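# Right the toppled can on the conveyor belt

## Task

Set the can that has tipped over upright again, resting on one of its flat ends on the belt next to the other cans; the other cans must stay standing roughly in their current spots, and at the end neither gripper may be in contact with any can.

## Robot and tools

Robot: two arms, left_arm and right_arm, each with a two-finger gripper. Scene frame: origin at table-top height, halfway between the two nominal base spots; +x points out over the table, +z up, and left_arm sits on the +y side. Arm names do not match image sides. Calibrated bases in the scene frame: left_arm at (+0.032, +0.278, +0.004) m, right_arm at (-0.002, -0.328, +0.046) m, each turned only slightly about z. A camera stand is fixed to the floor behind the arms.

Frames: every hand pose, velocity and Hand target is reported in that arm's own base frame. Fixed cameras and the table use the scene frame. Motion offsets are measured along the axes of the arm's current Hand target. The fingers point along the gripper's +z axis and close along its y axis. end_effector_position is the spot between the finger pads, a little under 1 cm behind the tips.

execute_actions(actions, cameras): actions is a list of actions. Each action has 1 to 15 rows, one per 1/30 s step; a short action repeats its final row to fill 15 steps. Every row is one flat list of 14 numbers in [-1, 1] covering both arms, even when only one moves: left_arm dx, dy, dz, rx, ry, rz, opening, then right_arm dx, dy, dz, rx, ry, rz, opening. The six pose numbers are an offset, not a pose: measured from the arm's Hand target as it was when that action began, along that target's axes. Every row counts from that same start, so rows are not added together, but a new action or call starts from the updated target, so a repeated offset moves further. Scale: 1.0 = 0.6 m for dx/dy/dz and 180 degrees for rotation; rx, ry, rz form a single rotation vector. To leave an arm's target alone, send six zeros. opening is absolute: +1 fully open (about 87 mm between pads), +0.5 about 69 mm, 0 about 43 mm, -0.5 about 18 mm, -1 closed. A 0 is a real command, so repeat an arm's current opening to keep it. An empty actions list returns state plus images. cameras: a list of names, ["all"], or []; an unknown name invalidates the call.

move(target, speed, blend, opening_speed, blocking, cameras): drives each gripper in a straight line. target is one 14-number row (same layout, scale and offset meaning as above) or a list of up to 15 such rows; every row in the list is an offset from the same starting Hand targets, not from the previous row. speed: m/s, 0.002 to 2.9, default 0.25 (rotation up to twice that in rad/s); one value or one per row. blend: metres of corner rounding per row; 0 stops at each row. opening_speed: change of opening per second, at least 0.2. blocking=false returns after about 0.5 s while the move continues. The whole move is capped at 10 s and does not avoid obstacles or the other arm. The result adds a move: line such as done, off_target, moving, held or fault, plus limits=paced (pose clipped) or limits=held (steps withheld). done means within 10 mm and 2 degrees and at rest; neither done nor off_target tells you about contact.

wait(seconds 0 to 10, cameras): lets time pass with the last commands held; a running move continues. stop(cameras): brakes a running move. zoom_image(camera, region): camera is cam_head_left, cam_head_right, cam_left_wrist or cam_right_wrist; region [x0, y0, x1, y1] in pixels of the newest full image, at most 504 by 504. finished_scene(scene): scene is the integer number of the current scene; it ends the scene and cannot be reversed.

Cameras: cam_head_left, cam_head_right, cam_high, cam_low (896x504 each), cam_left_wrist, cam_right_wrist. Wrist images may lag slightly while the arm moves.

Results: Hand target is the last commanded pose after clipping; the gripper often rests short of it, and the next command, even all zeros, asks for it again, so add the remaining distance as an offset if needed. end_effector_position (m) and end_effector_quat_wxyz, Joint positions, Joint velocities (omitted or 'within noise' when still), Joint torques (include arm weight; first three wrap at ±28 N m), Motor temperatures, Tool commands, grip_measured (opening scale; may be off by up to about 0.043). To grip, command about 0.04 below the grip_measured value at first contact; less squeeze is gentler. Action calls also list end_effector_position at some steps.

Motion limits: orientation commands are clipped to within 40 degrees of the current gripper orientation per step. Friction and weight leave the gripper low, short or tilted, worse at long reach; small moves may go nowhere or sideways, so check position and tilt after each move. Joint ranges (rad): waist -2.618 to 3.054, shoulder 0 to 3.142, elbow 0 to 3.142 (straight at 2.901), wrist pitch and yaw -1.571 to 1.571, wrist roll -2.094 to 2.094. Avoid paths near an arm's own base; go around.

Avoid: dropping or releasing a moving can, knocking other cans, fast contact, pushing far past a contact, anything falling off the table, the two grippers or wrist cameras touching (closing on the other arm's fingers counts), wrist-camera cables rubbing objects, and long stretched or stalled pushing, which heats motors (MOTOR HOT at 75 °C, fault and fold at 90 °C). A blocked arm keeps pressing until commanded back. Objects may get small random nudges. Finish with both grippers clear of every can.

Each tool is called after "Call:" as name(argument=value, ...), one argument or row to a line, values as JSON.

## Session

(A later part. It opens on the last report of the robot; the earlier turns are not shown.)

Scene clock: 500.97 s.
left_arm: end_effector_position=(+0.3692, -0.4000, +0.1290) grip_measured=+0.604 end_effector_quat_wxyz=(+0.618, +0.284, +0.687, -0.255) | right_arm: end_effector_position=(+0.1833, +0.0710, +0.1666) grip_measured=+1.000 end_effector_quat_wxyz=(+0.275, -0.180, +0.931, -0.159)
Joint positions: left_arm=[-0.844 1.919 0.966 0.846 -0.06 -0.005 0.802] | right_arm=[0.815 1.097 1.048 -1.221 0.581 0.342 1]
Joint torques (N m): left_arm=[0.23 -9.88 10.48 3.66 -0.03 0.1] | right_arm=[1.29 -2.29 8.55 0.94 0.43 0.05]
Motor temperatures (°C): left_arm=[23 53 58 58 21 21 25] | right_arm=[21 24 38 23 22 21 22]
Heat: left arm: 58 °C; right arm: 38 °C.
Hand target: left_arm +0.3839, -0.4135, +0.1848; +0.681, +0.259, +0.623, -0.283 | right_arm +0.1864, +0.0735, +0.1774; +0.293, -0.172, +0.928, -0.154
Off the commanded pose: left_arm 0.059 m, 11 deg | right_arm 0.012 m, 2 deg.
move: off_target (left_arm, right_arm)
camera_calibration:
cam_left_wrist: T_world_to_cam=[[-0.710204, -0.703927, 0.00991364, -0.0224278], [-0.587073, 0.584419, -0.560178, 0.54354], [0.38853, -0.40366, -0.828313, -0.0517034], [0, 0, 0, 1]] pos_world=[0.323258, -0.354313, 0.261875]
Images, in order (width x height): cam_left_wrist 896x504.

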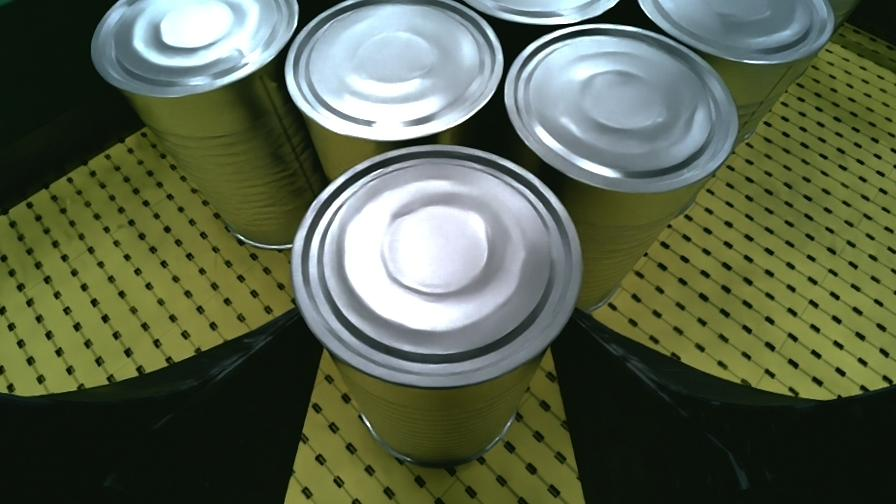

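Call:
move(
  target=[0.0323,0,-0.013,0,0,0,0.35,0,0,0,0,0,0,1],
  speed=0.05,
  cameras=["cam_left_wrist"],
)

Scene clock: 523.73 s.
left_arm: end_effector_position=(+0.3722, -0.4034, +0.1261) grip_measured=+0.604 end_effector_quat_wxyz=(+0.632, +0.278, +0.674, -0.262) | right_arm: end_effector_position=(+0.1833, +0.0710, +0.1666) grip_measured=+1.000 end_effector_quat_wxyz=(+0.275, -0.180, +0.931, -0.159)
Joint positions: left_arm=[-0.844 1.961 0.958 0.939 -0.06 -0.005 0.802] | right_arm=[0.815 1.097 1.048 -1.221 0.581 0.342 1]
Joint torques (N m): left_arm=[0.17 -9.57 7.71 3.56 -0.04 0.1] | right_arm=[1.22 -2.28 8.51 0.86 0.39 0.05]
Motor temperatures (°C): left_arm=[23 56 57 63 21 21 25] | right_arm=[21 24 38 23 22 21 22]
Heat: left arm: 63 °C; right arm: 38 °C.
Hand target: left_arm +0.3796, -0.4092, +0.1647; +0.681, +0.259, +0.623, -0.283 | right_arm +0.1864, +0.0735, +0.1774; +0.293, -0.172, +0.928, -0.154
Off the commanded pose: left_arm 0.040 m, 9 deg | right_arm 0.012 m, 2 deg.
move: off_target (left_arm, right_arm)
camera_calibration:
cam_left_wrist: T_world_to_cam=[[-0.710522, -0.703568, 0.0123034, -0.0226835], [-0.570703, 0.56594, -0.594987, 0.536638], [0.411651, -0.429773, -0.803641, -0.0788724], [0, 0, 0, 1]] pos_world=[0.322612, -0.353561, 0.256187]
Images, in order (width x height): cam_left_wrist 896x504.

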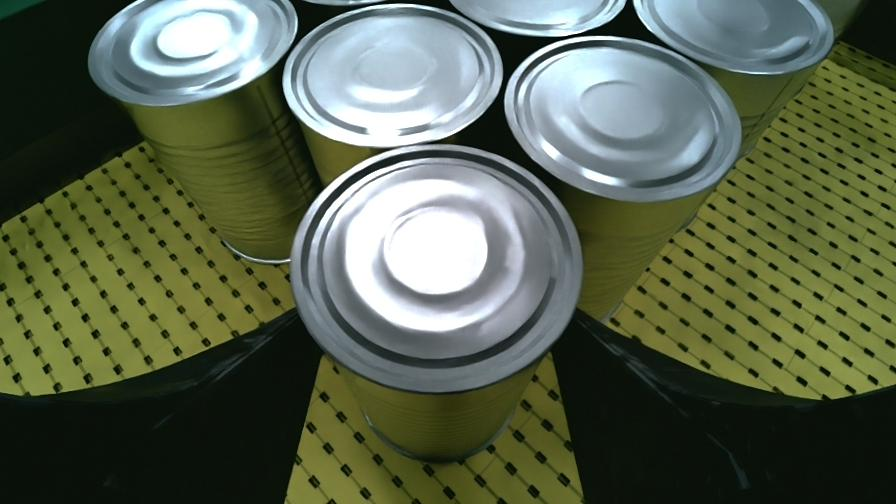

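Call:
move(
  target=[
    [0.03,0,-0.008,0,0.03,0,0.35,0,0,0,0,0,0,1],
    [0.03,0,-0.008,0,0.03,0,1,0,0,0,0,0,0,1],
  ],
  speed=0.06,
  opening_speed=0.6,
  cameras=["cam_left_wrist"],
)

Scene clock: 536.23 s.
left_arm: end_effector_position=(+0.3721, -0.4032, +0.1268) grip_measured=+1.000 end_effector_quat_wxyz=(+0.634, +0.277, +0.673, -0.263) | right_arm: end_effector_position=(+0.1833, +0.0710, +0.1666) grip_measured=+1.000 end_effector_quat_wxyz=(+0.275, -0.180, +0.931, -0.159)
Joint positions: left_arm=[-0.844 1.961 0.955 0.947 -0.061 -0.005 1] | right_arm=[0.815 1.097 1.048 -1.221 0.581 0.342 1]
Joint torques (N m): left_arm=[0.21 -9.95 9.03 2.42 -0.02 0.04] | right_arm=[1.03 -2.48 8.31 0.88 0.36 -0.06]
Motor temperatures (°C): left_arm=[23 56 55 62 21 21 25] | right_arm=[21 24 38 23 22 21 22]
Heat: left arm: 62 °C; right arm: 38 °C.
Hand target: left_arm +0.3774, -0.4069, +0.1464; +0.651, +0.272, +0.655, -0.270 | right_arm +0.1864, +0.0735, +0.1774; +0.293, -0.172, +0.928, -0.154
Off the commanded pose: left_arm 0.021 m, 3 deg | right_arm 0.012 m, 2 deg.
move: off_target (left_arm, right_arm); target 2's new opening was sent with left_arm's hand 0.024 m and 4 deg from that target
camera_calibration:
cam_left_wrist: T_world_to_cam=[[-0.710323, -0.703764, 0.0125315, -0.0227434], [-0.568932, 0.563569, -0.59892, 0.535784], [0.414436, -0.432557, -0.80071, -0.080679], [0, 0, 0, 1]] pos_world=[0.322106, -0.352856, 0.256576]
Images, in order (width x height): cam_left_wrist 896x504.

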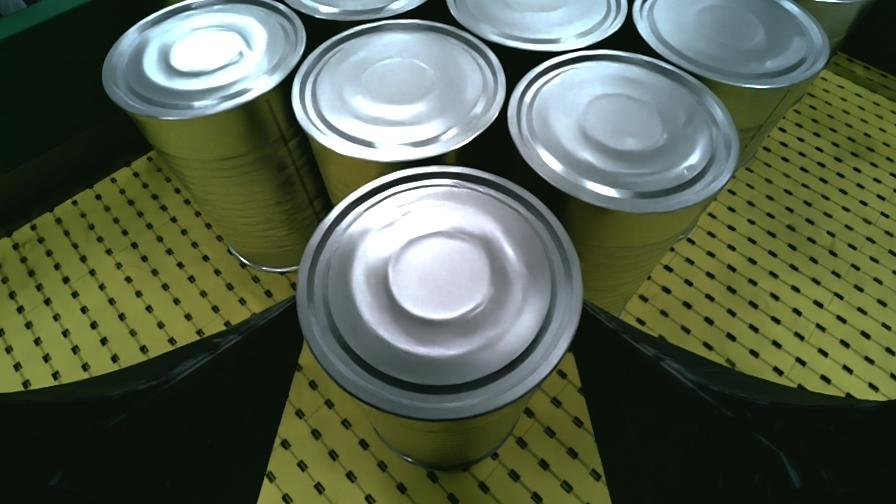

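Call:
move(
  target=[
    [0,0,-0.18,0,0,0,1,0,0,0,0,0,0,1],
    [-0.1,0,-0.3,0,0,0,1,0,0,0,0,0,0,1],
  ],
  speed=[0.1,0.25],
  blend=[0.02,0],
  cameras=["cam_left_wrist","cam_head_left"],
)

Scene clock: 553.60 s.
left_arm: end_effector_position=(+0.2512, -0.2795, +0.2114) grip_measured=+1.000 end_effector_quat_wxyz=(+0.654, +0.269, +0.651, -0.275) | right_arm: end_effector_position=(+0.1833, +0.0710, +0.1666) grip_measured=+1.000 end_effector_quat_wxyz=(+0.275, -0.180, +0.931, -0.159)
Joint positions: left_arm=[-0.88 1.064 0.445 0.628 -0.09 -0.005 1] | right_arm=[0.815 1.097 1.048 -1.221 0.581 0.342 1]
Joint torques (N m): left_arm=[-0.7 -2.11 8.43 2.07 -0.18 0.04] | right_arm=[0.87 -2.22 8.51 0.82 0.34 0.1]
Motor temperatures (°C): left_arm=[23 56 54 57 21 21 25] | right_arm=[21 24 38 23 22 21 22]
Heat: left arm: 57 °C; right arm: 38 °C.
Hand target: left_arm +0.2506, -0.2797, +0.2075; +0.651, +0.273, +0.655, -0.270 | right_arm +0.1864, +0.0735, +0.1774; +0.293, -0.172, +0.928, -0.154
Off the commanded pose: left_arm 0.004 m, 1 deg | right_arm 0.012 m, 2 deg.
move: off_target (right_arm)
camera_calibration:
cam_left_wrist: T_world_to_cam=[[-0.715482, -0.69844, 0.0163359, -0.0206754], [-0.537863, 0.535763, -0.650893, 0.443207], [0.445857, -0.474489, -0.758994, 0.062206], [0, 0, 0, 1]] pos_world=[0.195857, -0.222379, 0.336032]
Images, in order (width x height): cam_head_left 896x504, cam_left_wrist 896x504.

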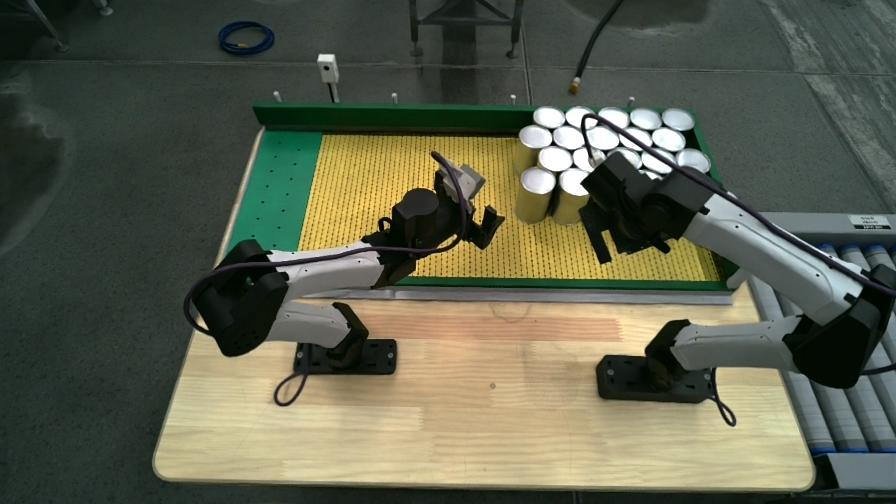

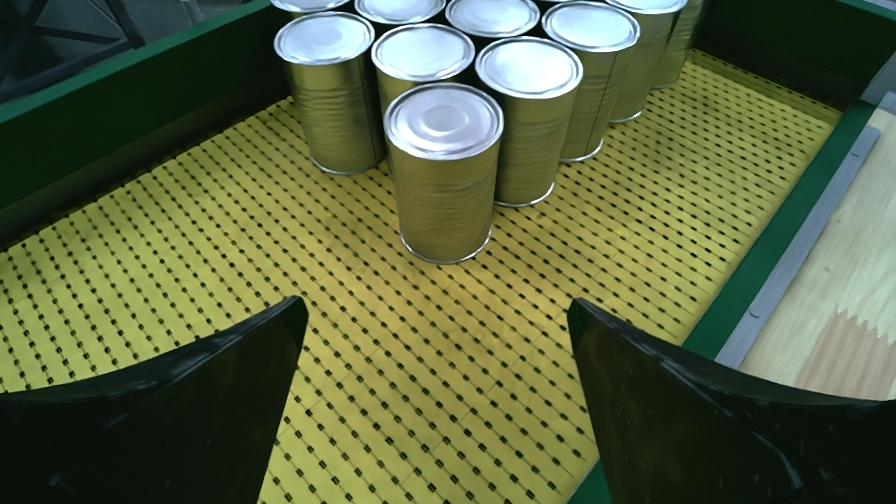

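Call:
finished_scene(
  scene=2,
)

The scene is finished: the task was done.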